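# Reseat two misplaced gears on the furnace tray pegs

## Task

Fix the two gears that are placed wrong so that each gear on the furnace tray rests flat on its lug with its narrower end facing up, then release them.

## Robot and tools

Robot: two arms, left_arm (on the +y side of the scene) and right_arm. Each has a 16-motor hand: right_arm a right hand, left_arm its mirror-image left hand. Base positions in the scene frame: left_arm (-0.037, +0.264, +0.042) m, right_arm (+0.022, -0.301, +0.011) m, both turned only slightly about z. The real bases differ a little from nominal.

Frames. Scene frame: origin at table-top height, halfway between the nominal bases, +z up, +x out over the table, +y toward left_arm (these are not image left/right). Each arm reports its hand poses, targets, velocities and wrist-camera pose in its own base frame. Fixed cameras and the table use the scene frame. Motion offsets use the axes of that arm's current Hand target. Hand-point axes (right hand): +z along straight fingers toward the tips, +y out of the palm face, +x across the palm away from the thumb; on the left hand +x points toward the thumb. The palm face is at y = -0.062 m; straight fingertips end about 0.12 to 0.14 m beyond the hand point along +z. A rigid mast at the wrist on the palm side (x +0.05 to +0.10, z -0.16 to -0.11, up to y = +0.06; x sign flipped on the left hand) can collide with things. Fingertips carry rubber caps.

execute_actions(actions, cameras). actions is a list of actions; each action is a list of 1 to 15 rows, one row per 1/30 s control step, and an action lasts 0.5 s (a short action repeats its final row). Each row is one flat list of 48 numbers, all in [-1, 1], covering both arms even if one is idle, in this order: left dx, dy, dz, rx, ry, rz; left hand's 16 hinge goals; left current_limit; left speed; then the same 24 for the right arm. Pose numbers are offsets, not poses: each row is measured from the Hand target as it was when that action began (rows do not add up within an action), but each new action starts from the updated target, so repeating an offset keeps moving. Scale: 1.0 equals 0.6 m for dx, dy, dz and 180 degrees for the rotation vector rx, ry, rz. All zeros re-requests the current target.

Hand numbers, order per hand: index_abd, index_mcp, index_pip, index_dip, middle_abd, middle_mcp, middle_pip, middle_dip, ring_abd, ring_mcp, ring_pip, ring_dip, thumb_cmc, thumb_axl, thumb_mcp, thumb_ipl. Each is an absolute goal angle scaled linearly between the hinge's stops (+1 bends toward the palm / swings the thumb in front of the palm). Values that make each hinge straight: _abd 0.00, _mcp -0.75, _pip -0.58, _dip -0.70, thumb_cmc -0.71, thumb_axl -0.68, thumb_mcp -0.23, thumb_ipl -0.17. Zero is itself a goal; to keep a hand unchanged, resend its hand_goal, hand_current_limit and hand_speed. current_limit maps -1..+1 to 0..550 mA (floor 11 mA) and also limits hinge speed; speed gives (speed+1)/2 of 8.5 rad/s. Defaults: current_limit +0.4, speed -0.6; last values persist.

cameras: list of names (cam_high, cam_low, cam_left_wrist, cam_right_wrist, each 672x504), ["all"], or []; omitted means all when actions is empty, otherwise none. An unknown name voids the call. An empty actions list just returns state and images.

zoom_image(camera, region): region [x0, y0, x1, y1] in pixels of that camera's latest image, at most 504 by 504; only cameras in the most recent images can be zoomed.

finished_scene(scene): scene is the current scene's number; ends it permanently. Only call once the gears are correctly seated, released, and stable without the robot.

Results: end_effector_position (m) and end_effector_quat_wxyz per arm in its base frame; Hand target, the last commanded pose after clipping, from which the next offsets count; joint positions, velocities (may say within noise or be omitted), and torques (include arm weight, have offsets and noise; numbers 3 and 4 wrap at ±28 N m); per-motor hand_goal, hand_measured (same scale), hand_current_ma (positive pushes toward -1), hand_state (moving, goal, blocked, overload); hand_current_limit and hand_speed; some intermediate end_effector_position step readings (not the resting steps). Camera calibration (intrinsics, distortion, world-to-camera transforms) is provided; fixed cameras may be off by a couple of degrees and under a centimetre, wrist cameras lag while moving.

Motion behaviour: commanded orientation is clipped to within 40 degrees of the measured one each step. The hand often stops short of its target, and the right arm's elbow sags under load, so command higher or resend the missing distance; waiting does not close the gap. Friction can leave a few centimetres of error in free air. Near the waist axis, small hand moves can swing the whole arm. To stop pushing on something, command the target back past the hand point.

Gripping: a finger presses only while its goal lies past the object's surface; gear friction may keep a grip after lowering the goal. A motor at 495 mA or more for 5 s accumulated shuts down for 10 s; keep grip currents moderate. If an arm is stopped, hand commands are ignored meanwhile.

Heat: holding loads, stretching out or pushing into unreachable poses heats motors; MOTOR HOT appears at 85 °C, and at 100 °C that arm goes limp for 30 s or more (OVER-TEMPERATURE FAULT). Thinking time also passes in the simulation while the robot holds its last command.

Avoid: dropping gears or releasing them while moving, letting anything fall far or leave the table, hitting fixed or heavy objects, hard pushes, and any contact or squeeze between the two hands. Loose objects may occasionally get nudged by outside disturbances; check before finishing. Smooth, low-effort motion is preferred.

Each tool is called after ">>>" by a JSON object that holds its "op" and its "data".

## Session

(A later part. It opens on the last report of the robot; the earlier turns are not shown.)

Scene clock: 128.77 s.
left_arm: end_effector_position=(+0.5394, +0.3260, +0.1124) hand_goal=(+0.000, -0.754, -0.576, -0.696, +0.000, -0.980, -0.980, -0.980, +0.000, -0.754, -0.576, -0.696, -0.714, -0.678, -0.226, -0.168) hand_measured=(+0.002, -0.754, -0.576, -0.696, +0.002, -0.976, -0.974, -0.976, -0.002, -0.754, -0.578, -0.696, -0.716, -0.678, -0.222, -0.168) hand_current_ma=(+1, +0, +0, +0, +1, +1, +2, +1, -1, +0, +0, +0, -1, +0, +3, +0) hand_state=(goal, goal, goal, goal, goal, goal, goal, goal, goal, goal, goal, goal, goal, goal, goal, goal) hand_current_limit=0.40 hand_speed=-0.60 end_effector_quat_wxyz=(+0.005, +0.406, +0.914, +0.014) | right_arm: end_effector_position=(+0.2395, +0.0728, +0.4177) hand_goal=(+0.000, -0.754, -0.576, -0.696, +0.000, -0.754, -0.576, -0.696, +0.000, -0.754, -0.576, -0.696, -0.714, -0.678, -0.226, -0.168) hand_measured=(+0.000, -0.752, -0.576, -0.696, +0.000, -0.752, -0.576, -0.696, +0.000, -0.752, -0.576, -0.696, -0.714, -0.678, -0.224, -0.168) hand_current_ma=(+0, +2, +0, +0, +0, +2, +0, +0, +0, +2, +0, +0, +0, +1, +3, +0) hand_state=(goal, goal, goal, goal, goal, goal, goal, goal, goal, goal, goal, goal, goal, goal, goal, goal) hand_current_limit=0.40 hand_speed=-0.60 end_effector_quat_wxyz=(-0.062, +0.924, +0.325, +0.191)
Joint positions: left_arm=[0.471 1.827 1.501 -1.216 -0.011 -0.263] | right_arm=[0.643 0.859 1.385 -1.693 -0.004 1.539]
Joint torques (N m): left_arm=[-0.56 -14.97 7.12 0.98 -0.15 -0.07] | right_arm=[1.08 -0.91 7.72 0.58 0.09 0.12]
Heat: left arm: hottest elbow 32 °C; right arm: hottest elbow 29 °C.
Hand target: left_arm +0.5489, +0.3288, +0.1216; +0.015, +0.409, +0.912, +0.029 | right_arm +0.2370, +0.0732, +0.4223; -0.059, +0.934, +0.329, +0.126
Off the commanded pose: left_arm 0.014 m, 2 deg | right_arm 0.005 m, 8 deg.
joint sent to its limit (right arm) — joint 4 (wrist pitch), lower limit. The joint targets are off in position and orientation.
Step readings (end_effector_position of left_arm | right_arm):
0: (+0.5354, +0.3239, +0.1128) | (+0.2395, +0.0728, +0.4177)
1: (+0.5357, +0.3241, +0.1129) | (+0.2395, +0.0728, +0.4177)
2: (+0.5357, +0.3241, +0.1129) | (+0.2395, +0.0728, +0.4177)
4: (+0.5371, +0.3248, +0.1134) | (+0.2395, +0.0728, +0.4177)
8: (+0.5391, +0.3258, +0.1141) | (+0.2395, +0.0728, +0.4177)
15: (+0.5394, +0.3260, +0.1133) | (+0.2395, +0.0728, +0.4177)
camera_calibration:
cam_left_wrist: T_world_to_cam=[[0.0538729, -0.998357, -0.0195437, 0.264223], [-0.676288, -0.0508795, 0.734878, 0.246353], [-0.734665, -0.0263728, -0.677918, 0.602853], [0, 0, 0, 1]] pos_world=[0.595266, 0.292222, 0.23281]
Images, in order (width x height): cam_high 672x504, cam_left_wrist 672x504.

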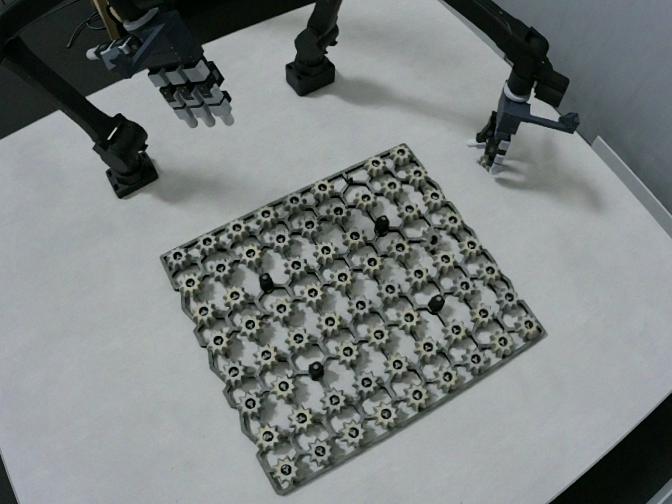

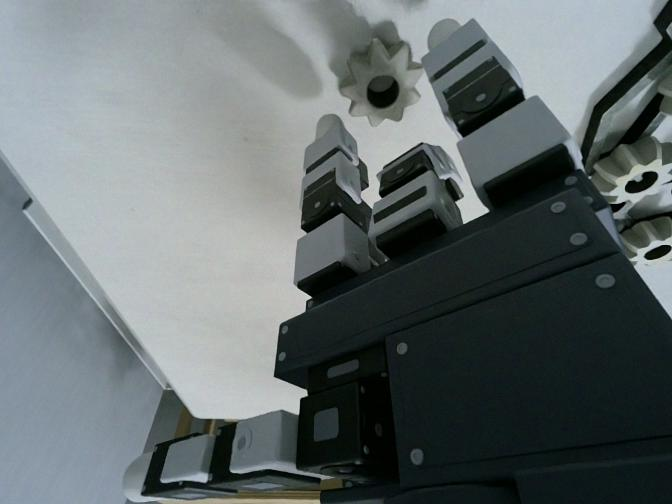

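>>> {"op": "execute_actions", "data": {"actions": [[[0,-0.001,0.017,0,0,0,0,-0.754,-0.576,-0.696,0,-0.98,-0.98,-0.98,0,-0.754,-0.576,-0.696,-0.714,-0.678,-0.226,-0.168,0.4,-0.6,0,0,0,0,0,0,0,-0.754,-0.576,-0.696,0,-0.754,-0.576,-0.696,0,-0.754,-0.576,-0.696,-0.714,-0.678,-0.226,-0.168,0.4,-0.6]]], "cameras": ["cam_high","cam_left_wrist"]}}

>>> {"op": "zoom_image", "data": {"camera": "cam_left_wrist", "region": [240, 0, 480, 180]}}

Scene clock: 129.83 s.
left_arm: end_effector_position=(+0.5399, +0.3262, +0.1018) hand_goal=(+0.000, -0.754, -0.576, -0.696, +0.000, -0.980, -0.980, -0.980, +0.000, -0.754, -0.576, -0.696, -0.714, -0.678, -0.226, -0.168) hand_measured=(+0.002, -0.754, -0.576, -0.696, +0.002, -0.976, -0.974, -0.976, -0.002, -0.754, -0.578, -0.696, -0.716, -0.678, -0.222, -0.168) hand_current_ma=(+1, +0, +0, +0, +1, +1, +2, +1, -1, +0, +0, +0, -1, +0, +3, +0) hand_state=(goal, goal, goal, goal, goal, goal, goal, goal, goal, goal, goal, goal, goal, goal, goal, goal) hand_current_limit=0.40 hand_speed=-0.60 end_effector_quat_wxyz=(+0.005, +0.406, +0.914, +0.014) | right_arm: end_effector_position=(+0.2395, +0.0728, +0.4177) hand_goal=(+0.000, -0.754, -0.576, -0.696, +0.000, -0.754, -0.576, -0.696, +0.000, -0.754, -0.576, -0.696, -0.714, -0.678, -0.226, -0.168) hand_measured=(+0.000, -0.752, -0.576, -0.696, +0.000, -0.752, -0.576, -0.696, +0.000, -0.752, -0.576, -0.696, -0.714, -0.678, -0.224, -0.168) hand_current_ma=(+0, +2, +0, +0, +0, +2, +0, +0, +0, +2, +0, +0, +0, +1, +3, +0) hand_state=(goal, goal, goal, goal, goal, goal, goal, goal, goal, goal, goal, goal, goal, goal, goal, goal) hand_current_limit=0.40 hand_speed=-0.60 end_effector_quat_wxyz=(-0.062, +0.924, +0.325, +0.191)
Joint positions: left_arm=[0.471 1.838 1.487 -1.192 -0.011 -0.263] | right_arm=[0.643 0.859 1.385 -1.693 -0.004 1.539]
Joint torques (N m): left_arm=[-0.62 -15.62 6.84 0.94 -0.16 -0.07] | right_arm=[0.91 -0.79 7.72 0.62 0.09 0.11]
Heat: left arm: hottest elbow 32 °C; right arm: hottest elbow 29 °C.
Hand target: left_arm +0.5490, +0.3288, +0.1113; +0.015, +0.409, +0.912, +0.029 | right_arm +0.2370, +0.0732, +0.4223; -0.059, +0.934, +0.329, +0.126
Off the commanded pose: left_arm 0.013 m, 2 deg | right_arm 0.005 m, 8 deg.
joint sent to its limit (right arm) — joint 4 (wrist pitch), lower limit. The joint targets are off in position and orientation.
Step readings (end_effector_position of left_arm | right_arm):
0: (+0.5394, +0.3260, +0.1124) | (+0.2395, +0.0728, +0.4177)
1: (+0.5394, +0.3260, +0.1124) | (+0.2395, +0.0728, +0.4177)
2: (+0.5400, +0.3263, +0.1126) | (+0.2395, +0.0728, +0.4177)
4: (+0.5407, +0.3266, +0.1119) | (+0.2395, +0.0728, +0.4177)
8: (+0.5409, +0.3267, +0.1073) | (+0.2395, +0.0728, +0.4177)
15: (+0.5399, +0.3262, +0.1018) | (+0.2395, +0.0728, +0.4177)
camera_calibration:
cam_left_wrist: T_world_to_cam=[[0.0538729, -0.998357, -0.0195437, 0.264283], [-0.676288, -0.0508795, 0.734878, 0.254563], [-0.734665, -0.0263728, -0.677918, 0.596116], [0, 0, 0, 1]] pos_world=[0.595866, 0.292522, 0.22221]
Images, in order (width x height): cam_high 672x504, cam_left_wrist 672x504.

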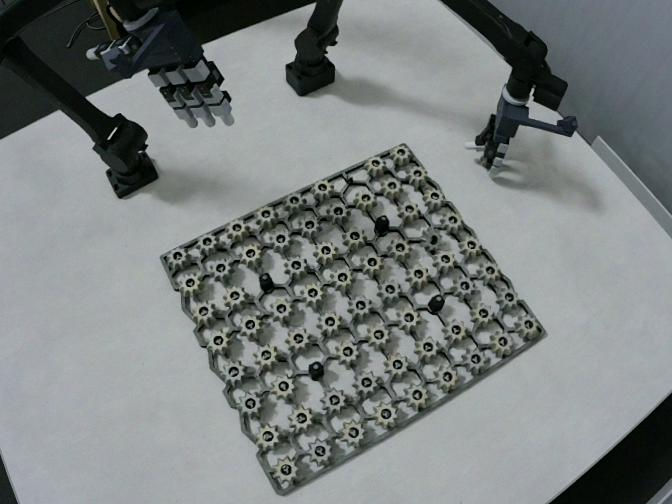

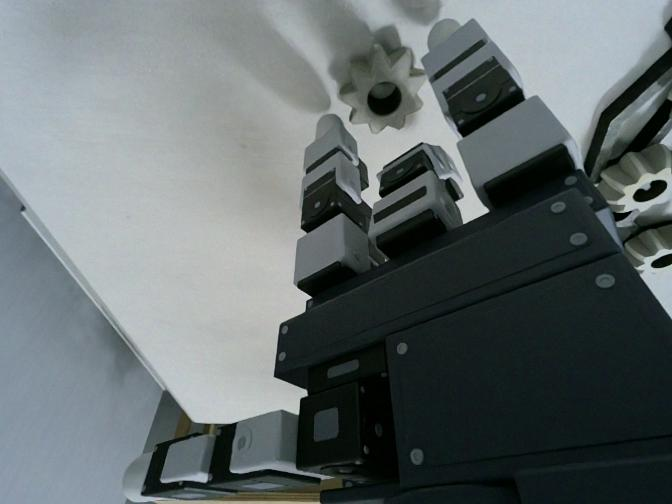

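Scaled by 2.100 from the camera's 672x504 image, which has a finer 960x720 frame.

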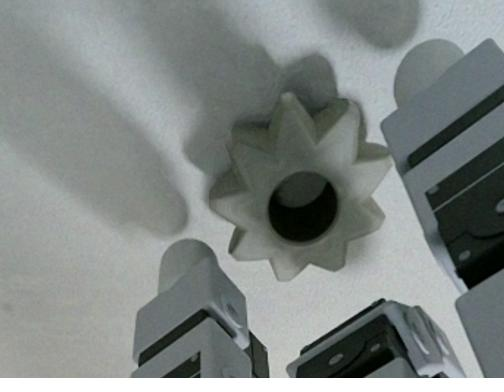

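>>> {"op": "execute_actions", "data": {"actions": [[[0,0,0,0,0,0,0.12,-0.754,-0.576,-0.696,0,-0.98,-0.98,-0.98,-0.12,-0.754,-0.576,-0.696,-0.714,-0.678,-0.226,-0.168,0.75,-0.85,0,0,0,0,0,0,0,-0.754,-0.576,-0.696,0,-0.754,-0.576,-0.696,0,-0.754,-0.576,-0.696,-0.714,-0.678,-0.226,-0.168,0.4,-0.6]],[[0,0,0,0,0,0,0.36,-0.754,-0.576,-0.696,0,-0.98,-0.98,-0.98,-0.36,-0.754,-0.576,-0.696,-0.714,-0.678,-0.226,-0.168,0.75,-0.85,0,0,0,0,0,0,0,-0.754,-0.576,-0.696,0,-0.754,-0.576,-0.696,0,-0.754,-0.576,-0.696,-0.714,-0.678,-0.226,-0.168,0.4,-0.6]]], "cameras": ["cam_high","cam_left_wrist"]}}

>>> {"op": "zoom_image", "data": {"camera": "cam_left_wrist", "region": [240, 0, 480, 180]}}

Scene clock: 131.37 s.
left_arm: end_effector_position=(+0.5389, +0.3287, +0.1018) hand_goal=(+0.360, -0.754, -0.576, -0.696, +0.000, -0.980, -0.980, -0.980, -0.360, -0.754, -0.576, -0.696, -0.714, -0.678, -0.226, -0.168) hand_measured=(+0.132, -0.754, -0.576, -0.696, +0.002, -0.976, -0.974, -0.976, -0.154, -0.756, -0.578, -0.696, -0.716, -0.678, -0.222, -0.168) hand_current_ma=(-481, +0, +0, +0, +1, +1, +2, +1, +481, -1, +0, +0, -1, +0, +3, +0) hand_state=(blocked, goal, goal, goal, goal, goal, goal, goal, blocked, goal, goal, goal, goal, goal, goal, goal) hand_current_limit=0.75 hand_speed=-0.85 end_effector_quat_wxyz=(+0.006, +0.404, +0.915, +0.015) | right_arm: end_effector_position=(+0.2395, +0.0728, +0.4177) hand_goal=(+0.000, -0.754, -0.576, -0.696, +0.000, -0.754, -0.576, -0.696, +0.000, -0.754, -0.576, -0.696, -0.714, -0.678, -0.226, -0.168) hand_measured=(+0.000, -0.752, -0.576, -0.696, +0.000, -0.752, -0.576, -0.696, +0.000, -0.752, -0.576, -0.696, -0.714, -0.678, -0.224, -0.168) hand_current_ma=(+0, +2, +0, +0, +0, +2, +0, +0, +0, +2, +0, +0, +0, +1, +3, +0) hand_state=(goal, goal, goal, goal, goal, goal, goal, goal, goal, goal, goal, goal, goal, goal, goal, goal) hand_current_limit=0.40 hand_speed=-0.60 end_effector_quat_wxyz=(-0.062, +0.924, +0.325, +0.191)
Joint positions: left_arm=[0.476 1.838 1.487 -1.19 -0.01 -0.263] | right_arm=[0.643 0.859 1.385 -1.693 -0.004 1.539]
Joint torques (N m): left_arm=[-0.67 -15.44 6.83 0.99 -0.2 -0.07] | right_arm=[0.91 -0.91 7.75 0.59 0.09 0.11]
Heat: left arm: hottest elbow 32 °C; right arm: hottest elbow 29 °C.
Hand target: left_arm +0.5490, +0.3288, +0.1113; +0.015, +0.409, +0.912, +0.029 | right_arm +0.2370, +0.0732, +0.4223; -0.059, +0.934, +0.329, +0.126
Off the commanded pose: left_arm 0.014 m, 2 deg | right_arm 0.005 m, 8 deg.
joint sent to its limit (right arm) — joint 4 (wrist pitch), lower limit. The joint targets are off in position and orientation.
Step readings (end_effector_position of left_arm | right_arm):
0: (+0.5399, +0.3262, +0.1018) | (+0.2395, +0.0728, +0.4177)
1: (+0.5399, +0.3262, +0.1018) | (+0.2395, +0.0728, +0.4177)
2: (+0.5399, +0.3262, +0.1018) | (+0.2395, +0.0728, +0.4177)
4: (+0.5399, +0.3262, +0.1018) | (+0.2395, +0.0728, +0.4177)
8: (+0.5389, +0.3280, +0.1021) | (+0.2395, +0.0728, +0.4177)
15: (+0.5380, +0.3293, +0.1017) | (+0.2395, +0.0728, +0.4177)
16: (+0.5385, +0.3285, +0.1017) | (+0.2395, +0.0728, +0.4177)
17: (+0.5385, +0.3285, +0.1017) | (+0.2395, +0.0728, +0.4177)
19: (+0.5389, +0.3287, +0.1018) | (+0.2395, +0.0728, +0.4177)
23: (+0.5389, +0.3287, +0.1018) | (+0.2395, +0.0728, +0.4177)
30: (+0.5389, +0.3287, +0.1018) | (+0.2395, +0.0728, +0.4177)
camera_calibration:
cam_left_wrist: T_world_to_cam=[[0.0584072, -0.998117, -0.0187443, 0.264189], [-0.677571, -0.0534248, 0.733515, 0.255567], [-0.733135, -0.0301419, -0.679415, 0.595974], [0, 0, 0, 1]] pos_world=[0.594663, 0.295309, 0.222403]
Images, in order (width x height): cam_high 672x504, cam_left_wrist 672x504.

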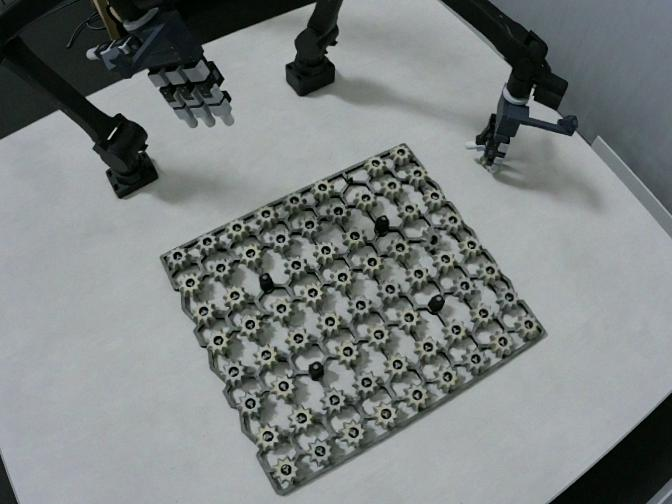

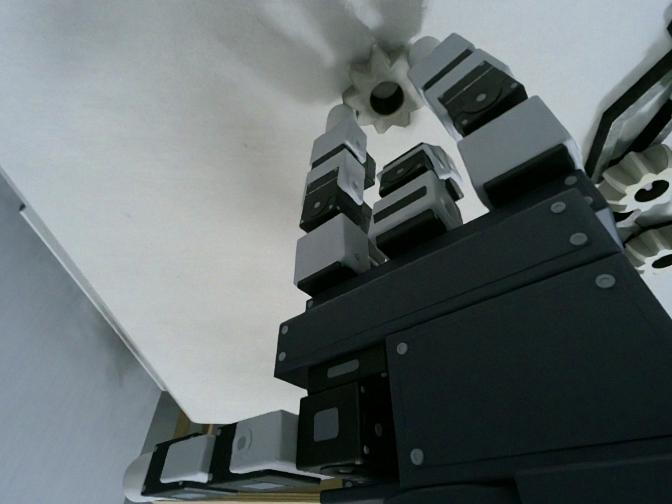

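Scaled by 2.100 from the camera's 672x504 image, which has a finer 960x720 frame.

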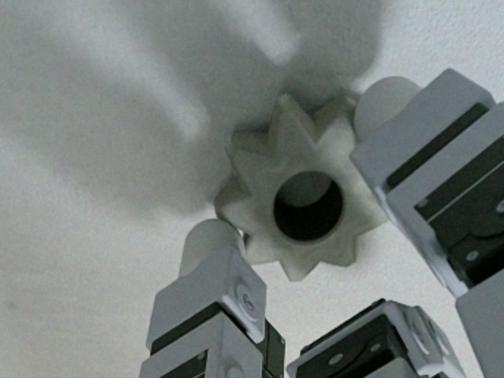

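>>> {"op": "execute_actions", "data": {"actions": [[[0,0.01,-0.045,0,0,0,0.37,-0.754,-0.576,-0.696,0,-0.98,-0.98,-0.98,-0.37,-0.754,-0.576,-0.696,-0.714,-0.678,-0.226,-0.168,0.78,-0.85,0,0,0,0,0,0,0,-0.754,-0.576,-0.696,0,-0.754,-0.576,-0.696,0,-0.754,-0.576,-0.696,-0.714,-0.678,-0.226,-0.168,0.4,-0.6]],[[0,0.01,-0.045,0,0,0,0.37,-0.754,-0.576,-0.696,0,-0.98,-0.98,-0.98,-0.37,-0.754,-0.576,-0.696,-0.714,-0.678,-0.226,-0.168,0.78,-0.85,0,0,0,0,0,0,0,-0.754,-0.576,-0.696,0,-0.754,-0.576,-0.696,0,-0.754,-0.576,-0.696,-0.714,-0.678,-0.226,-0.168,0.4,-0.6]],[[0,0.005,-0.045,0,0,0,0.37,-0.754,-0.576,-0.696,0,-0.98,-0.98,-0.98,-0.37,-0.754,-0.576,-0.696,-0.714,-0.678,-0.226,-0.168,0.78,-0.85,0,0,0,0,0,0,0,-0.754,-0.576,-0.696,0,-0.754,-0.576,-0.696,0,-0.754,-0.576,-0.696,-0.714,-0.678,-0.226,-0.168,0.4,-0.6]]], "cameras": ["cam_high","cam_left_wrist"]}}

>>> {"op": "zoom_image", "data": {"camera": "cam_left_wrist", "region": [240, 0, 480, 180]}}

Scene clock: 133.57 s.
left_arm: end_effector_position=(+0.5404, +0.3284, +0.1542) hand_goal=(+0.370, -0.754, -0.576, -0.696, +0.000, -0.980, -0.980, -0.980, -0.370, -0.754, -0.576, -0.696, -0.714, -0.678, -0.226, -0.168) hand_measured=(+0.364, -0.750, -0.574, -0.696, +0.002, -0.976, -0.974, -0.976, -0.364, -0.752, -0.574, -0.696, -0.716, -0.678, -0.222, -0.168) hand_current_ma=(-3, +2, +1, +0, +1, +2, +2, +1, +2, +1, +0, +0, -1, +0, +3, +0) hand_state=(goal, goal, goal, goal, goal, goal, goal, goal, goal, goal, goal, goal, goal, goal, goal, goal) hand_current_limit=0.78 hand_speed=-0.85 end_effector_quat_wxyz=(-0.007, +0.405, +0.914, -0.001) | right_arm: end_effector_position=(+0.2395, +0.0728, +0.4177) hand_goal=(+0.000, -0.754, -0.576, -0.696, +0.000, -0.754, -0.576, -0.696, +0.000, -0.754, -0.576, -0.696, -0.714, -0.678, -0.226, -0.168) hand_measured=(+0.000, -0.752, -0.576, -0.696, +0.000, -0.752, -0.576, -0.696, +0.000, -0.752, -0.576, -0.696, -0.714, -0.678, -0.224, -0.168) hand_current_ma=(+0, +2, +0, +0, +0, +2, +0, +0, +0, +2, +0, +0, +0, +1, +3, +0) hand_state=(goal, goal, goal, goal, goal, goal, goal, goal, goal, goal, goal, goal, goal, goal, goal, goal) hand_current_limit=0.40 hand_speed=-0.60 end_effector_quat_wxyz=(-0.062, +0.924, +0.325, +0.191)
Joint positions: left_arm=[0.474 1.826 1.621 -1.376 -0.01 -0.263] | right_arm=[0.643 0.859 1.385 -1.693 -0.004 1.539]
Joint torques (N m): left_arm=[-0.38 -17.03 10.3 0.06 -0.21 -0.02] | right_arm=[1.03 -0.85 7.76 0.59 0.08 0.11]
Heat: left arm: hottest elbow 32 °C; right arm: hottest elbow 29 °C.
Hand target: left_arm +0.5560, +0.3354, +0.1931; +0.015, +0.409, +0.912, +0.029 | right_arm +0.2370, +0.0732, +0.4223; -0.059, +0.934, +0.329, +0.126
Off the commanded pose: left_arm 0.043 m, 4 deg | right_arm 0.005 m, 8 deg.
joint sent to its limit (right arm) — joint 4 (wrist pitch), lower limit. The joint targets are off in position and orientation.
Step readings (end_effector_position of left_arm | right_arm):
0: (+0.5389, +0.3287, +0.1018) | (+0.2395, +0.0728, +0.4177)
1: (+0.5389, +0.3287, +0.1018) | (+0.2395, +0.0728, +0.4177)
2: (+0.5385, +0.3285, +0.1017) | (+0.2395, +0.0728, +0.4177)
4: (+0.5375, +0.3280, +0.1013) | (+0.2395, +0.0728, +0.4177)
8: (+0.5356, +0.3259, +0.1019) | (+0.2395, +0.0728, +0.4177)
15: (+0.5347, +0.3280, +0.1086) | (+0.2395, +0.0728, +0.4177)
16: (+0.5349, +0.3269, +0.1082) | (+0.2395, +0.0728, +0.4177)
17: (+0.5335, +0.3273, +0.1084) | (+0.2395, +0.0728, +0.4177)
19: (+0.5318, +0.3264, +0.1108) | (+0.2395, +0.0728, +0.4177)
23: (+0.5358, +0.3260, +0.1208) | (+0.2395, +0.0728, +0.4177)
30: (+0.5380, +0.3271, +0.1272) | (+0.2395, +0.0728, +0.4177)
31: (+0.5380, +0.3271, +0.1272) | (+0.2395, +0.0728, +0.4177)
32: (+0.5373, +0.3268, +0.1280) | (+0.2395, +0.0728, +0.4177)
34: (+0.5357, +0.3260, +0.1306) | (+0.2395, +0.0728, +0.4177)
38: (+0.5388, +0.3275, +0.1435) | (+0.2395, +0.0728, +0.4177)
45: (+0.5411, +0.3287, +0.1544) | (+0.2395, +0.0728, +0.4177)
camera_calibration:
cam_left_wrist: T_world_to_cam=[[0.0565105, -0.998399, -0.00263382, 0.263409], [-0.651179, -0.0388569, 0.757929, 0.195406], [-0.756817, -0.0411158, -0.652332, 0.6449], [0, 0, 0, 1]] pos_world=[0.600431, 0.297096, 0.273279]
Images, in order (width x height): cam_high 672x504, cam_left_wrist 672x504.

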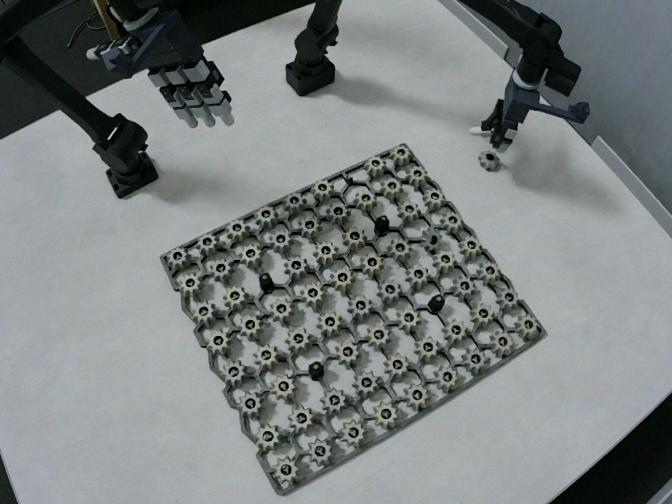

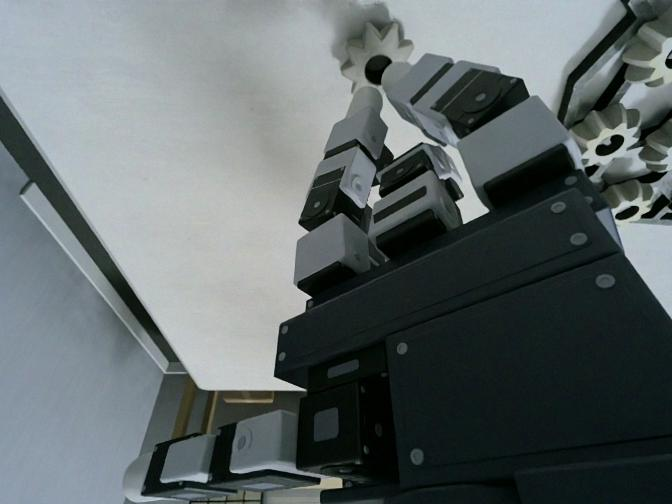

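Scaled by 2.100 from the camera's 672x504 image, which has a finer 960x720 frame.

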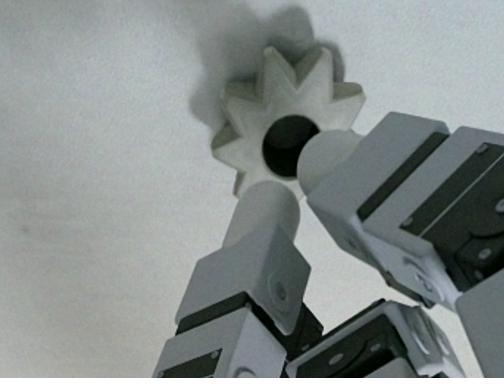

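>>> {"op": "execute_actions", "data": {"actions": [[[0,0,0,0,0,0,0,-0.754,-0.576,-0.696,0,-0.98,-0.98,-0.98,0,-0.754,-0.576,-0.696,-0.714,-0.678,-0.226,-0.168,0.4,-0.5,0,0,0,0,0,0,0,-0.754,-0.576,-0.696,0,-0.754,-0.576,-0.696,0,-0.754,-0.576,-0.696,-0.714,-0.678,-0.226,-0.168,0.4,-0.6]],[[0.004,-0.0148,0.056,0,0,0,0,-0.754,-0.576,-0.696,0,-0.98,-0.98,-0.98,0,-0.754,-0.576,-0.696,-0.714,-0.678,-0.226,-0.168,0.4,-0.5,0,0,0,0,0,0,0,-0.754,-0.576,-0.696,0,-0.754,-0.576,-0.696,0,-0.754,-0.576,-0.696,-0.714,-0.678,-0.226,-0.168,0.4,-0.6]],[[0.004,-0.0148,0.056,0,0,0,0,-0.754,-0.576,-0.696,0,-0.98,-0.98,-0.98,0,-0.754,-0.576,-0.696,-0.714,-0.678,-0.226,-0.168,0.4,-0.5,0,0,0,0,0,0,0,-0.754,-0.576,-0.696,0,-0.754,-0.576,-0.696,0,-0.754,-0.576,-0.696,-0.714,-0.678,-0.226,-0.168,0.4,-0.6]]], "cameras": ["cam_high","cam_left_wrist"]}}

>>> {"op": "zoom_image", "data": {"camera": "cam_left_wrist", "region": [240, 0, 480, 180]}}

Scene clock: 136.00 s.
left_arm: end_effector_position=(+0.5339, +0.3250, +0.1094) hand_goal=(+0.000, -0.754, -0.576, -0.696, +0.000, -0.980, -0.980, -0.980, +0.000, -0.754, -0.576, -0.696, -0.714, -0.678, -0.226, -0.168) hand_measured=(+0.002, -0.750, -0.574, -0.696, +0.002, -0.976, -0.974, -0.976, -0.002, -0.752, -0.574, -0.696, -0.716, -0.678, -0.222, -0.168) hand_current_ma=(+1, +1, +1, +0, +1, +2, +2, +1, -1, +1, +0, +0, -1, +0, +3, +0) hand_state=(goal, goal, goal, goal, goal, goal, goal, goal, goal, goal, goal, goal, goal, goal, goal, goal) hand_current_limit=0.40 hand_speed=-0.50 end_effector_quat_wxyz=(+0.002, +0.405, +0.914, +0.010) | right_arm: end_effector_position=(+0.2395, +0.0728, +0.4177) hand_goal=(+0.000, -0.754, -0.576, -0.696, +0.000, -0.754, -0.576, -0.696, +0.000, -0.754, -0.576, -0.696, -0.714, -0.678, -0.226, -0.168) hand_measured=(+0.000, -0.752, -0.576, -0.696, +0.000, -0.752, -0.576, -0.696, +0.000, -0.752, -0.576, -0.696, -0.714, -0.678, -0.224, -0.168) hand_current_ma=(+0, +2, +0, +0, +0, +2, +0, +0, +0, +2, +0, +0, +0, +1, +3, +0) hand_state=(goal, goal, goal, goal, goal, goal, goal, goal, goal, goal, goal, goal, goal, goal, goal, goal) hand_current_limit=0.40 hand_speed=-0.60 end_effector_quat_wxyz=(-0.062, +0.924, +0.325, +0.191)
Joint positions: left_arm=[0.474 1.823 1.489 -1.219 -0.01 -0.263] | right_arm=[0.643 0.859 1.385 -1.693 -0.004 1.539]
Joint torques (N m): left_arm=[-0.09 -16.15 6.97 0.94 -0.19 0] | right_arm=[0.97 -0.97 7.73 0.61 0.09 0.11]
Heat: left arm: hottest elbow 32 °C; right arm: hottest elbow 29 °C.
Hand target: left_arm +0.5430, +0.3300, +0.1249; +0.015, +0.409, +0.912, +0.029 | right_arm +0.2370, +0.0732, +0.4223; -0.059, +0.934, +0.329, +0.126
Off the commanded pose: left_arm 0.019 m, 3 deg | right_arm 0.005 m, 8 deg.
joint sent to its limit (right arm) — joint 4 (wrist pitch), lower limit. The joint targets are off in position and orientation.
Step readings (end_effector_position of left_arm | right_arm):
0: (+0.5404, +0.3284, +0.1542) | (+0.2395, +0.0728, +0.4177)
1: (+0.5404, +0.3284, +0.1542) | (+0.2395, +0.0728, +0.4177)
2: (+0.5404, +0.3284, +0.1542) | (+0.2395, +0.0728, +0.4177)
4: (+0.5404, +0.3284, +0.1542) | (+0.2395, +0.0728, +0.4177)
8: (+0.5404, +0.3284, +0.1542) | (+0.2395, +0.0728, +0.4177)
15: (+0.5404, +0.3284, +0.1542) | (+0.2395, +0.0728, +0.4177)
16: (+0.5404, +0.3284, +0.1542) | (+0.2395, +0.0728, +0.4177)
17: (+0.5407, +0.3285, +0.1543) | (+0.2395, +0.0728, +0.4177)
19: (+0.5431, +0.3297, +0.1535) | (+0.2395, +0.0728, +0.4177)
23: (+0.5441, +0.3302, +0.1459) | (+0.2395, +0.0728, +0.4177)
30: (+0.5414, +0.3289, +0.1392) | (+0.2395, +0.0728, +0.4177)
31: (+0.5413, +0.3288, +0.1386) | (+0.2395, +0.0728, +0.4177)
32: (+0.5419, +0.3291, +0.1382) | (+0.2395, +0.0728, +0.4177)
34: (+0.5420, +0.3292, +0.1329) | (+0.2395, +0.0728, +0.4177)
38: (+0.5344, +0.3253, +0.1140) | (+0.2395, +0.0728, +0.4177)
45: (+0.5335, +0.3248, +0.1093) | (+0.2395, +0.0728, +0.4177)
camera_calibration:
cam_left_wrist: T_world_to_cam=[[0.0567054, -0.998296, -0.0137705, 0.26136], [-0.669644, -0.0482602, 0.741113, 0.239726], [-0.740515, -0.0328038, -0.671239, 0.601263], [0, 0, 0, 1]] pos_world=[0.590954, 0.292208, 0.229526]
Images, in order (width x height): cam_high 672x504, cam_left_wrist 672x504.

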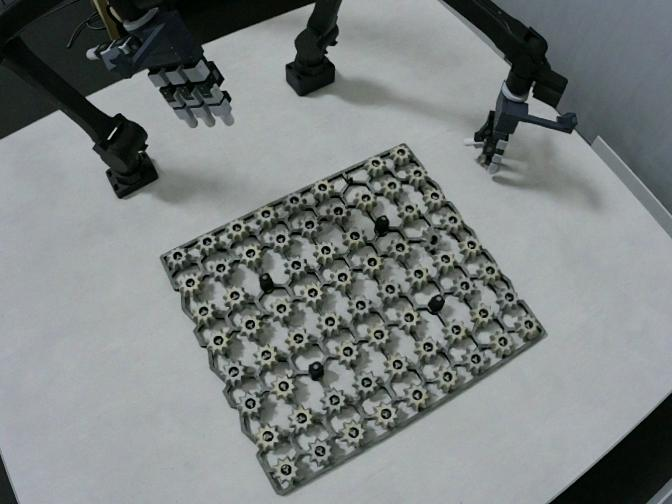

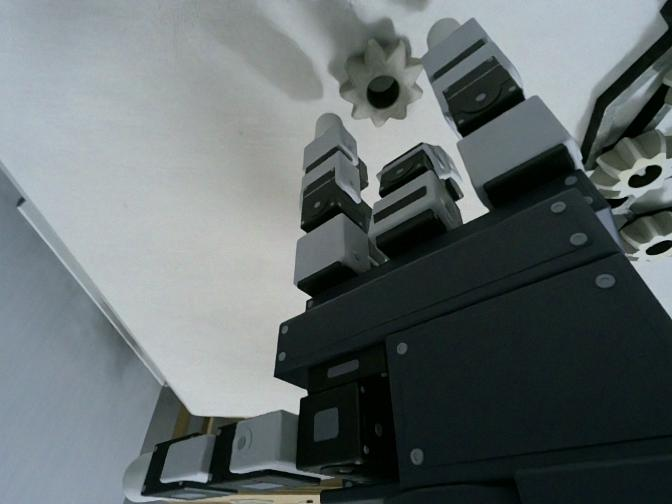

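Scaled by 2.100 from the camera's 672x504 image, which has a finer 960x720 frame.

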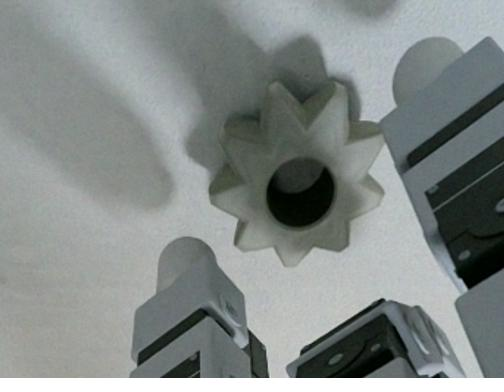

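>>> {"op": "execute_actions", "data": {"actions": []}}

Scene clock: 136.83 s.
left_arm: end_effector_position=(+0.5339, +0.3250, +0.1094) hand_goal=(+0.000, -0.754, -0.576, -0.696, +0.000, -0.980, -0.980, -0.980, +0.000, -0.754, -0.576, -0.696, -0.714, -0.678, -0.226, -0.168) hand_measured=(+0.002, -0.750, -0.574, -0.696, +0.002, -0.976, -0.974, -0.976, -0.002, -0.752, -0.574, -0.696, -0.716, -0.678, -0.222, -0.168) hand_current_ma=(+1, +1, +1, +0, +1, +2, +2, +1, -1, +1, +0, +0, -1, +0, +3, +0) hand_state=(goal, goal, goal, goal, goal, goal, goal, goal, goal, goal, goal, goal, goal, goal, goal, goal) hand_current_limit=0.40 hand_speed=-0.50 end_effector_quat_wxyz=(+0.002, +0.405, +0.914, +0.010) | right_arm: end_effector_position=(+0.2395, +0.0728, +0.4177) hand_goal=(+0.000, -0.754, -0.576, -0.696, +0.000, -0.754, -0.576, -0.696, +0.000, -0.754, -0.576, -0.696, -0.714, -0.678, -0.226, -0.168) hand_measured=(+0.000, -0.752, -0.576, -0.696, +0.000, -0.752, -0.576, -0.696, +0.000, -0.752, -0.576, -0.696, -0.714, -0.678, -0.224, -0.168) hand_current_ma=(+0, +2, +0, +0, +0, +2, +0, +0, +0, +2, +0, +0, +0, +1, +3, +0) hand_state=(goal, goal, goal, goal, goal, goal, goal, goal, goal, goal, goal, goal, goal, goal, goal, goal) hand_current_limit=0.40 hand_speed=-0.60 end_effector_quat_wxyz=(-0.062, +0.924, +0.325, +0.191)
Joint positions: left_arm=[0.474 1.823 1.489 -1.219 -0.01 -0.263] | right_arm=[0.643 0.859 1.385 -1.693 -0.004 1.539]
Joint velocities: within noise
Joint torques (N m): left_arm=[-0.26 -15.62 7.04 0.98 -0.18 0.01] | right_arm=[0.91 -0.85 7.73 0.62 0.08 0.12]
Heat: left arm: hottest elbow 32 °C; right arm: hottest elbow 29 °C.
Hand target: left_arm +0.5430, +0.3300, +0.1249; +0.015, +0.409, +0.912, +0.029 | right_arm +0.2370, +0.0732, +0.4223; -0.059, +0.934, +0.329, +0.126
Off the commanded pose: left_arm 0.019 m, 3 deg | right_arm 0.005 m, 8 deg.
camera_calibration:
cam_left_wrist: T_world_to_cam=[[0.0567054, -0.998296, -0.0137705, 0.26136], [-0.669644, -0.0482602, 0.741113, 0.239726], [-0.740515, -0.0328038, -0.671239, 0.601263], [0, 0, 0, 1]] pos_world=[0.590954, 0.292208, 0.229526]
cam_right_wrist: T_world_to_cam=[[-0.168482, -0.941088, -0.293202, 0.259848], [-0.888044, 0.0158295, 0.459486, -0.0210968], [-0.427776, 0.337791, -0.838394, 0.557436], [0, 0, 0, 1]] pos_world=[0.263502, 0.0565772, 0.553232]

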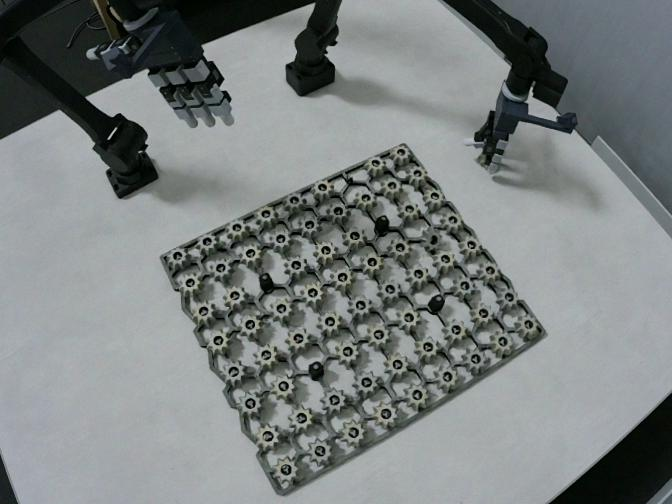

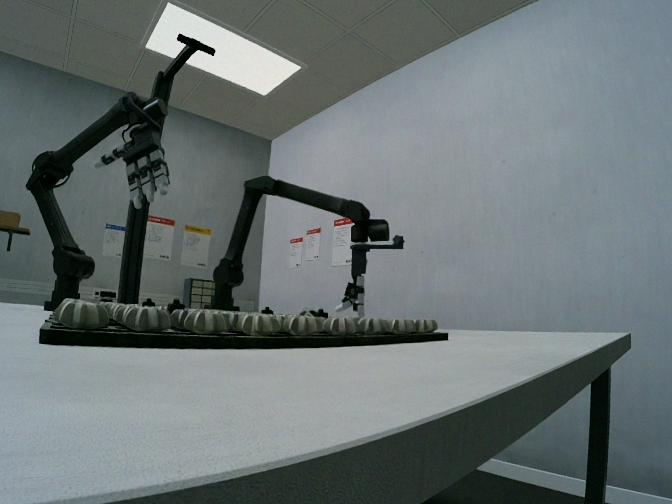

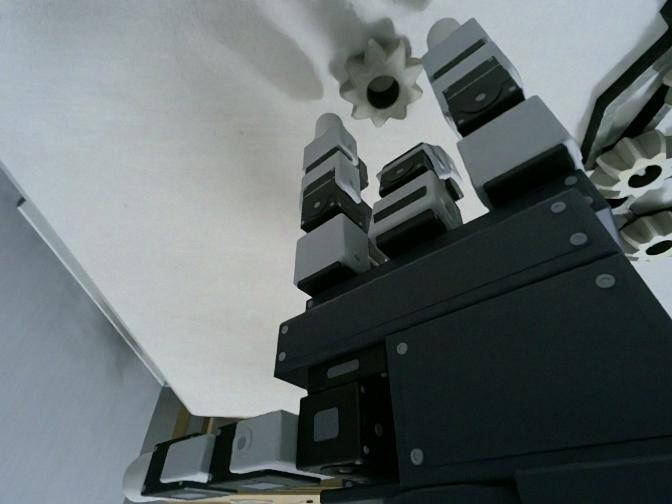

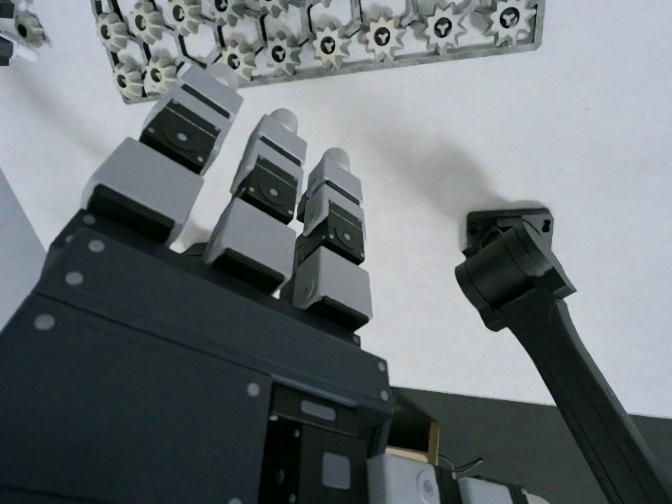

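>>> {"op": "execute_actions", "data": {"actions": [[[0,0,0.0183,0,0,0,0,-0.754,-0.576,-0.696,0,-0.98,-0.98,-0.98,0,-0.754,-0.576,-0.696,-0.714,-0.678,-0.226,-0.168,0.4,-0.5,0,0,0,0,0,0,0,-0.754,-0.576,-0.696,0,-0.754,-0.576,-0.696,0,-0.754,-0.576,-0.696,-0.714,-0.678,-0.226,-0.168,0.4,-0.6]]], "cameras": ["cam_left_wrist","cam_high"]}}

>>> {"op": "zoom_image", "data": {"camera": "cam_left_wrist", "region": [240, 0, 480, 180]}}

>>> {"op": "zoom_image", "data": {"camera": "cam_high", "region": [440, 90, 560, 210]}}

Scene clock: 138.60 s.
left_arm: end_effector_position=(+0.5360, +0.3261, +0.1059) hand_goal=(+0.000, -0.754, -0.576, -0.696, +0.000, -0.980, -0.980, -0.980, +0.000, -0.754, -0.576, -0.696, -0.714, -0.678, -0.226, -0.168) hand_measured=(+0.002, -0.750, -0.574, -0.696, +0.002, -0.976, -0.974, -0.976, -0.002, -0.752, -0.574, -0.696, -0.716, -0.678, -0.222, -0.168) hand_current_ma=(+1, +1, +1, +0, +1, +2, +2, +1, -1, +1, +0, +0, -1, +0, +3, +0) hand_state=(goal, goal, goal, goal, goal, goal, goal, goal, goal, goal, goal, goal, goal, goal, goal, goal) hand_current_limit=0.40 hand_speed=-0.50 end_effector_quat_wxyz=(+0.006, +0.405, +0.914, +0.015) | right_arm: end_effector_position=(+0.2395, +0.0728, +0.4177) hand_goal=(+0.000, -0.754, -0.576, -0.696, +0.000, -0.754, -0.576, -0.696, +0.000, -0.754, -0.576, -0.696, -0.714, -0.678, -0.226, -0.168) hand_measured=(+0.000, -0.752, -0.576, -0.696, +0.000, -0.752, -0.576, -0.696, +0.000, -0.752, -0.576, -0.696, -0.714, -0.678, -0.224, -0.168) hand_current_ma=(+0, +2, +0, +0, +0, +2, +0, +0, +0, +2, +0, +0, +0, +1, +3, +0) hand_state=(goal, goal, goal, goal, goal, goal, goal, goal, goal, goal, goal, goal, goal, goal, goal, goal) hand_current_limit=0.40 hand_speed=-0.60 end_effector_quat_wxyz=(-0.062, +0.924, +0.325, +0.191)
Joint positions: left_arm=[0.474 1.824 1.478 -1.193 -0.01 -0.263] | right_arm=[0.643 0.859 1.385 -1.693 -0.004 1.539]
Joint torques (N m): left_arm=[-0.21 -15.03 6.78 1.06 -0.16 0] | right_arm=[0.97 -0.79 7.71 0.59 0.09 0.12]
Heat: left arm: hottest elbow 32 °C; right arm: hottest elbow 29 °C.
Hand target: left_arm +0.5436, +0.3304, +0.1140; +0.015, +0.409, +0.912, +0.029 | right_arm +0.2370, +0.0732, +0.4223; -0.059, +0.934, +0.329, +0.126
Off the commanded pose: left_arm 0.012 m, 2 deg | right_arm 0.005 m, 8 deg.
joint sent to its limit (right arm) — joint 4 (wrist pitch), lower limit. The joint targets are off in position and orientation.
Step readings (end_effector_position of left_arm | right_arm):
0: (+0.5339, +0.3250, +0.1094) | (+0.2395, +0.0728, +0.4177)
1: (+0.5339, +0.3250, +0.1094) | (+0.2395, +0.0728, +0.4177)
2: (+0.5345, +0.3253, +0.1097) | (+0.2395, +0.0728, +0.4177)
4: (+0.5352, +0.3257, +0.1089) | (+0.2395, +0.0728, +0.4177)
8: (+0.5358, +0.3260, +0.1072) | (+0.2395, +0.0728, +0.4177)
15: (+0.5360, +0.3261, +0.1059) | (+0.2395, +0.0728, +0.4177)
camera_calibration:
cam_left_wrist: T_world_to_cam=[[0.0569132, -0.998191, -0.019363, 0.262703], [-0.6787, -0.0529062, 0.732507, 0.251059], [-0.732207, -0.0285477, -0.680484, 0.595629], [0, 0, 0, 1]] pos_world=[0.591566, 0.292514, 0.2265]
Images, in order (width x height): cam_high 672x504, cam_left_wrist 672x504.

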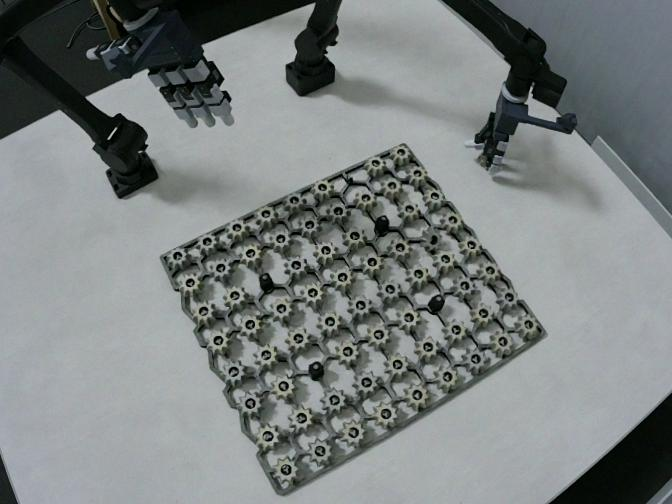

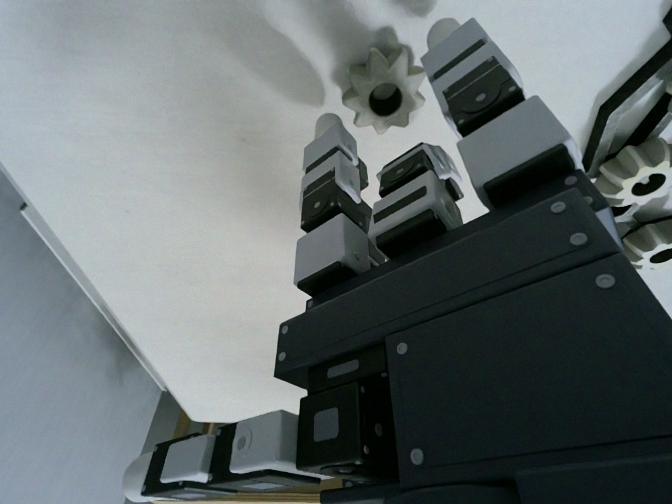

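Scaled by 2.100 from the camera's 672x504 image, which has a finer 960x720 frame.

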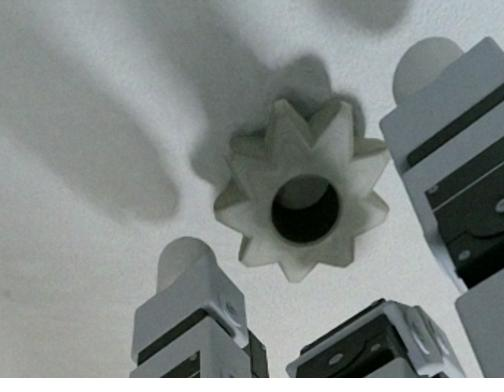

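Scaled by 4.200 from the camera's 672x504 image, which has a finer 960x720 frame.

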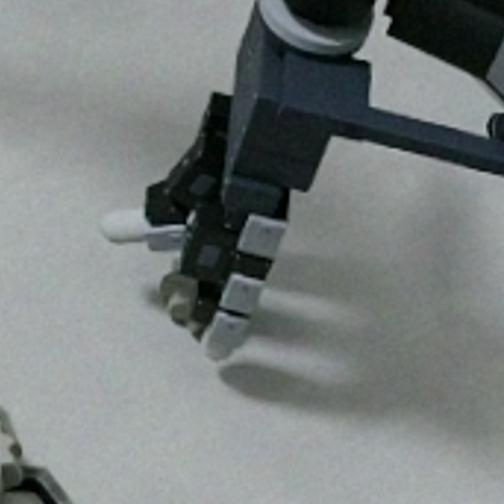

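>>> {"op": "execute_actions", "data": {"actions": [[[-0.0025,-0.005,0.0125,0,0,0,0,-0.754,-0.576,-0.696,0,-0.98,-0.98,-0.98,0,-0.754,-0.576,-0.696,-0.714,-0.678,-0.226,-0.168,0.4,-0.5,0,0,0,0,0,0,0,-0.754,-0.576,-0.696,0,-0.754,-0.576,-0.696,0,-0.754,-0.576,-0.696,-0.714,-0.678,-0.226,-0.168,0.4,-0.6]]], "cameras": ["cam_left_wrist"]}}

>>> {"op": "zoom_image", "data": {"camera": "cam_left_wrist", "region": [240, 0, 480, 180]}}

Scene clock: 139.90 s.
left_arm: end_effector_position=(+0.5338, +0.3250, +0.0970) hand_goal=(+0.000, -0.754, -0.576, -0.696, +0.000, -0.980, -0.980, -0.980, +0.000, -0.754, -0.576, -0.696, -0.714, -0.678, -0.226, -0.168) hand_measured=(+0.002, -0.750, -0.574, -0.696, +0.002, -0.976, -0.974, -0.976, -0.002, -0.752, -0.574, -0.696, -0.716, -0.678, -0.222, -0.168) hand_current_ma=(+1, +1, +1, +0, +1, +2, +2, +1, -1, +1, +0, +0, -1, +0, +3, +0) hand_state=(goal, goal, goal, goal, goal, goal, goal, goal, goal, goal, goal, goal, goal, goal, goal, goal) hand_current_limit=0.40 hand_speed=-0.50 end_effector_quat_wxyz=(+0.006, +0.405, +0.914, +0.015) | right_arm: end_effector_position=(+0.2395, +0.0728, +0.4177) hand_goal=(+0.000, -0.754, -0.576, -0.696, +0.000, -0.754, -0.576, -0.696, +0.000, -0.754, -0.576, -0.696, -0.714, -0.678, -0.226, -0.168) hand_measured=(+0.000, -0.752, -0.576, -0.696, +0.000, -0.752, -0.576, -0.696, +0.000, -0.752, -0.576, -0.696, -0.714, -0.678, -0.224, -0.168) hand_current_ma=(+0, +2, +0, +0, +0, +2, +0, +0, +0, +2, +0, +0, +0, +1, +3, +0) hand_state=(goal, goal, goal, goal, goal, goal, goal, goal, goal, goal, goal, goal, goal, goal, goal, goal) hand_current_limit=0.40 hand_speed=-0.60 end_effector_quat_wxyz=(-0.062, +0.924, +0.325, +0.191)
Joint positions: left_arm=[0.474 1.827 1.458 -1.172 -0.01 -0.263] | right_arm=[0.643 0.859 1.385 -1.693 -0.004 1.539]
Joint torques (N m): left_arm=[-0.32 -15.03 6.8 0.92 -0.19 -0.04] | right_arm=[0.91 -0.85 7.72 0.59 0.09 0.11]
Heat: left arm: hottest elbow 32 °C; right arm: hottest elbow 29 °C.
Hand target: left_arm +0.5427, +0.3276, +0.1063; +0.015, +0.409, +0.912, +0.029 | right_arm +0.2370, +0.0732, +0.4223; -0.059, +0.934, +0.329, +0.126
Off the commanded pose: left_arm 0.013 m, 2 deg | right_arm 0.005 m, 8 deg.
joint sent to its limit (right arm) — joint 4 (wrist pitch), lower limit. The joint targets are off in position and orientation.
Step readings (end_effector_position of left_arm | right_arm):
0: (+0.5360, +0.3261, +0.1059) | (+0.2395, +0.0728, +0.4177)
1: (+0.5360, +0.3261, +0.1059) | (+0.2395, +0.0728, +0.4177)
2: (+0.5361, +0.3262, +0.1055) | (+0.2395, +0.0728, +0.4177)
4: (+0.5359, +0.3261, +0.1039) | (+0.2395, +0.0728, +0.4177)
8: (+0.5340, +0.3251, +0.0998) | (+0.2395, +0.0728, +0.4177)
15: (+0.5335, +0.3248, +0.0969) | (+0.2395, +0.0728, +0.4177)
camera_calibration:
cam_left_wrist: T_world_to_cam=[[0.0569184, -0.998203, -0.0187405, 0.261503], [-0.677617, -0.0524101, 0.733545, 0.255296], [-0.733209, -0.0290534, -0.679382, 0.588585], [0, 0, 0, 1]] pos_world=[0.589665, 0.291513, 0.217503]
Images, in order (width x height): cam_left_wrist 672x504.

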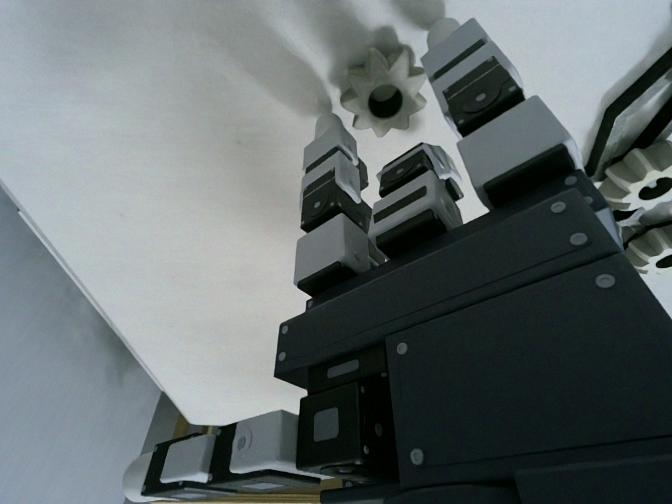

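Scaled by 2.100 from the camera's 672x504 image, which has a finer 960x720 frame.

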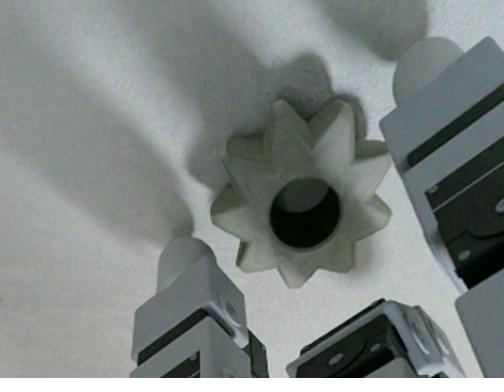

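>>> {"op": "execute_actions", "data": {"actions": [[[-0.0055,0,0,0,0,0,0,-0.754,-0.576,-0.696,0,-0.98,-0.98,-0.98,0,-0.754,-0.576,-0.696,-0.714,-0.678,-0.226,-0.168,0.4,-0.5,0,0,0,0,0,0,0,-0.754,-0.576,-0.696,0,-0.754,-0.576,-0.696,0,-0.754,-0.576,-0.696,-0.714,-0.678,-0.226,-0.168,0.4,-0.6]]], "cameras": ["cam_left_wrist"]}}

>>> {"op": "zoom_image", "data": {"camera": "cam_left_wrist", "region": [240, 0, 480, 180]}}

Scene clock: 140.90 s.
left_arm: end_effector_position=(+0.5338, +0.3250, +0.0970) hand_goal=(+0.000, -0.754, -0.576, -0.696, +0.000, -0.980, -0.980, -0.980, +0.000, -0.754, -0.576, -0.696, -0.714, -0.678, -0.226, -0.168) hand_measured=(+0.002, -0.750, -0.574, -0.696, +0.002, -0.976, -0.974, -0.976, -0.002, -0.752, -0.574, -0.696, -0.716, -0.678, -0.222, -0.168) hand_current_ma=(+1, +1, +1, +0, +1, +2, +2, +1, -1, +1, +0, +0, -1, +0, +3, +0) hand_state=(goal, goal, goal, goal, goal, goal, goal, goal, goal, goal, goal, goal, goal, goal, goal, goal) hand_current_limit=0.40 hand_speed=-0.50 end_effector_quat_wxyz=(+0.006, +0.405, +0.914, +0.015) | right_arm: end_effector_position=(+0.2395, +0.0728, +0.4177) hand_goal=(+0.000, -0.754, -0.576, -0.696, +0.000, -0.754, -0.576, -0.696, +0.000, -0.754, -0.576, -0.696, -0.714, -0.678, -0.226, -0.168) hand_measured=(+0.000, -0.752, -0.576, -0.696, +0.000, -0.752, -0.576, -0.696, +0.000, -0.752, -0.576, -0.696, -0.714, -0.678, -0.224, -0.168) hand_current_ma=(+0, +2, +0, +0, +0, +2, +0, +0, +0, +2, +0, +0, +0, +1, +3, +0) hand_state=(goal, goal, goal, goal, goal, goal, goal, goal, goal, goal, goal, goal, goal, goal, goal, goal) hand_current_limit=0.40 hand_speed=-0.60 end_effector_quat_wxyz=(-0.062, +0.924, +0.325, +0.191)
Joint positions: left_arm=[0.474 1.827 1.458 -1.172 -0.01 -0.263] | right_arm=[0.643 0.859 1.385 -1.693 -0.004 1.539]
Joint torques (N m): left_arm=[-0.44 -15.03 6.95 0.94 -0.19 -0.1] | right_arm=[1.03 -0.91 7.71 0.62 0.09 0.11]
Heat: left arm: hottest elbow 32 °C; right arm: hottest elbow 29 °C.
Hand target: left_arm +0.5449, +0.3251, +0.1063; +0.015, +0.409, +0.912, +0.029 | right_arm +0.2370, +0.0732, +0.4223; -0.059, +0.934, +0.329, +0.126
Off the commanded pose: left_arm 0.014 m, 2 deg | right_arm 0.005 m, 8 deg.
joint sent to its limit (right arm) — joint 4 (wrist pitch), lower limit. The joint targets are off in position and orientation.
Step readings (end_effector_position of left_arm | right_arm):
0: (+0.5338, +0.3250, +0.0970) | (+0.2395, +0.0728, +0.4177)
1: (+0.5338, +0.3250, +0.0970) | (+0.2395, +0.0728, +0.4177)
2: (+0.5338, +0.3250, +0.0970) | (+0.2395, +0.0728, +0.4177)
4: (+0.5338, +0.3250, +0.0970) | (+0.2395, +0.0728, +0.4177)
8: (+0.5338, +0.3250, +0.0970) | (+0.2395, +0.0728, +0.4177)
15: (+0.5338, +0.3250, +0.0970) | (+0.2395, +0.0728, +0.4177)
camera_calibration:
cam_left_wrist: T_world_to_cam=[[0.0569184, -0.998203, -0.0187405, 0.261503], [-0.677617, -0.0524101, 0.733545, 0.255296], [-0.733209, -0.0290534, -0.679382, 0.588585], [0, 0, 0, 1]] pos_world=[0.589665, 0.291513, 0.217503]
Images, in order (width x height): cam_left_wrist 672x504.

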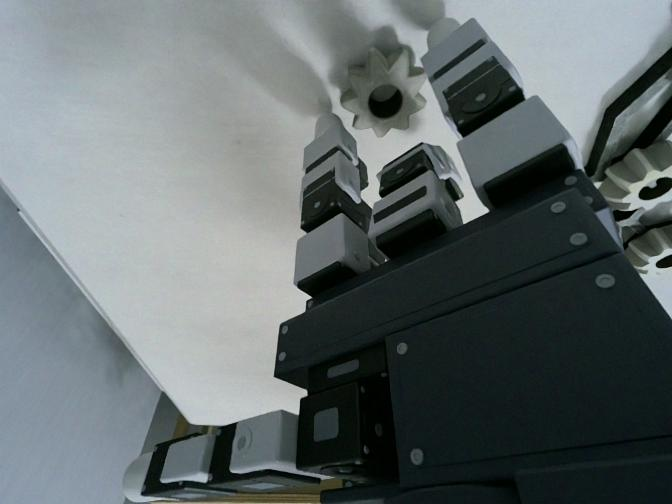

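Scaled by 2.100 from the camera's 672x504 image, which has a finer 960x720 frame.

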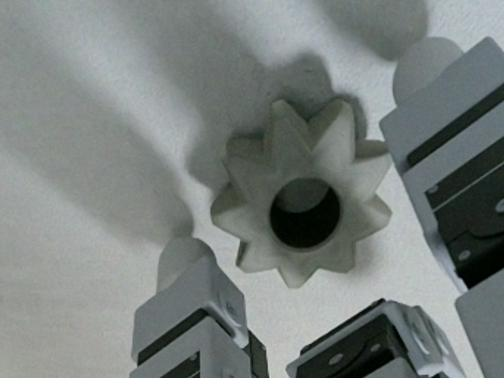

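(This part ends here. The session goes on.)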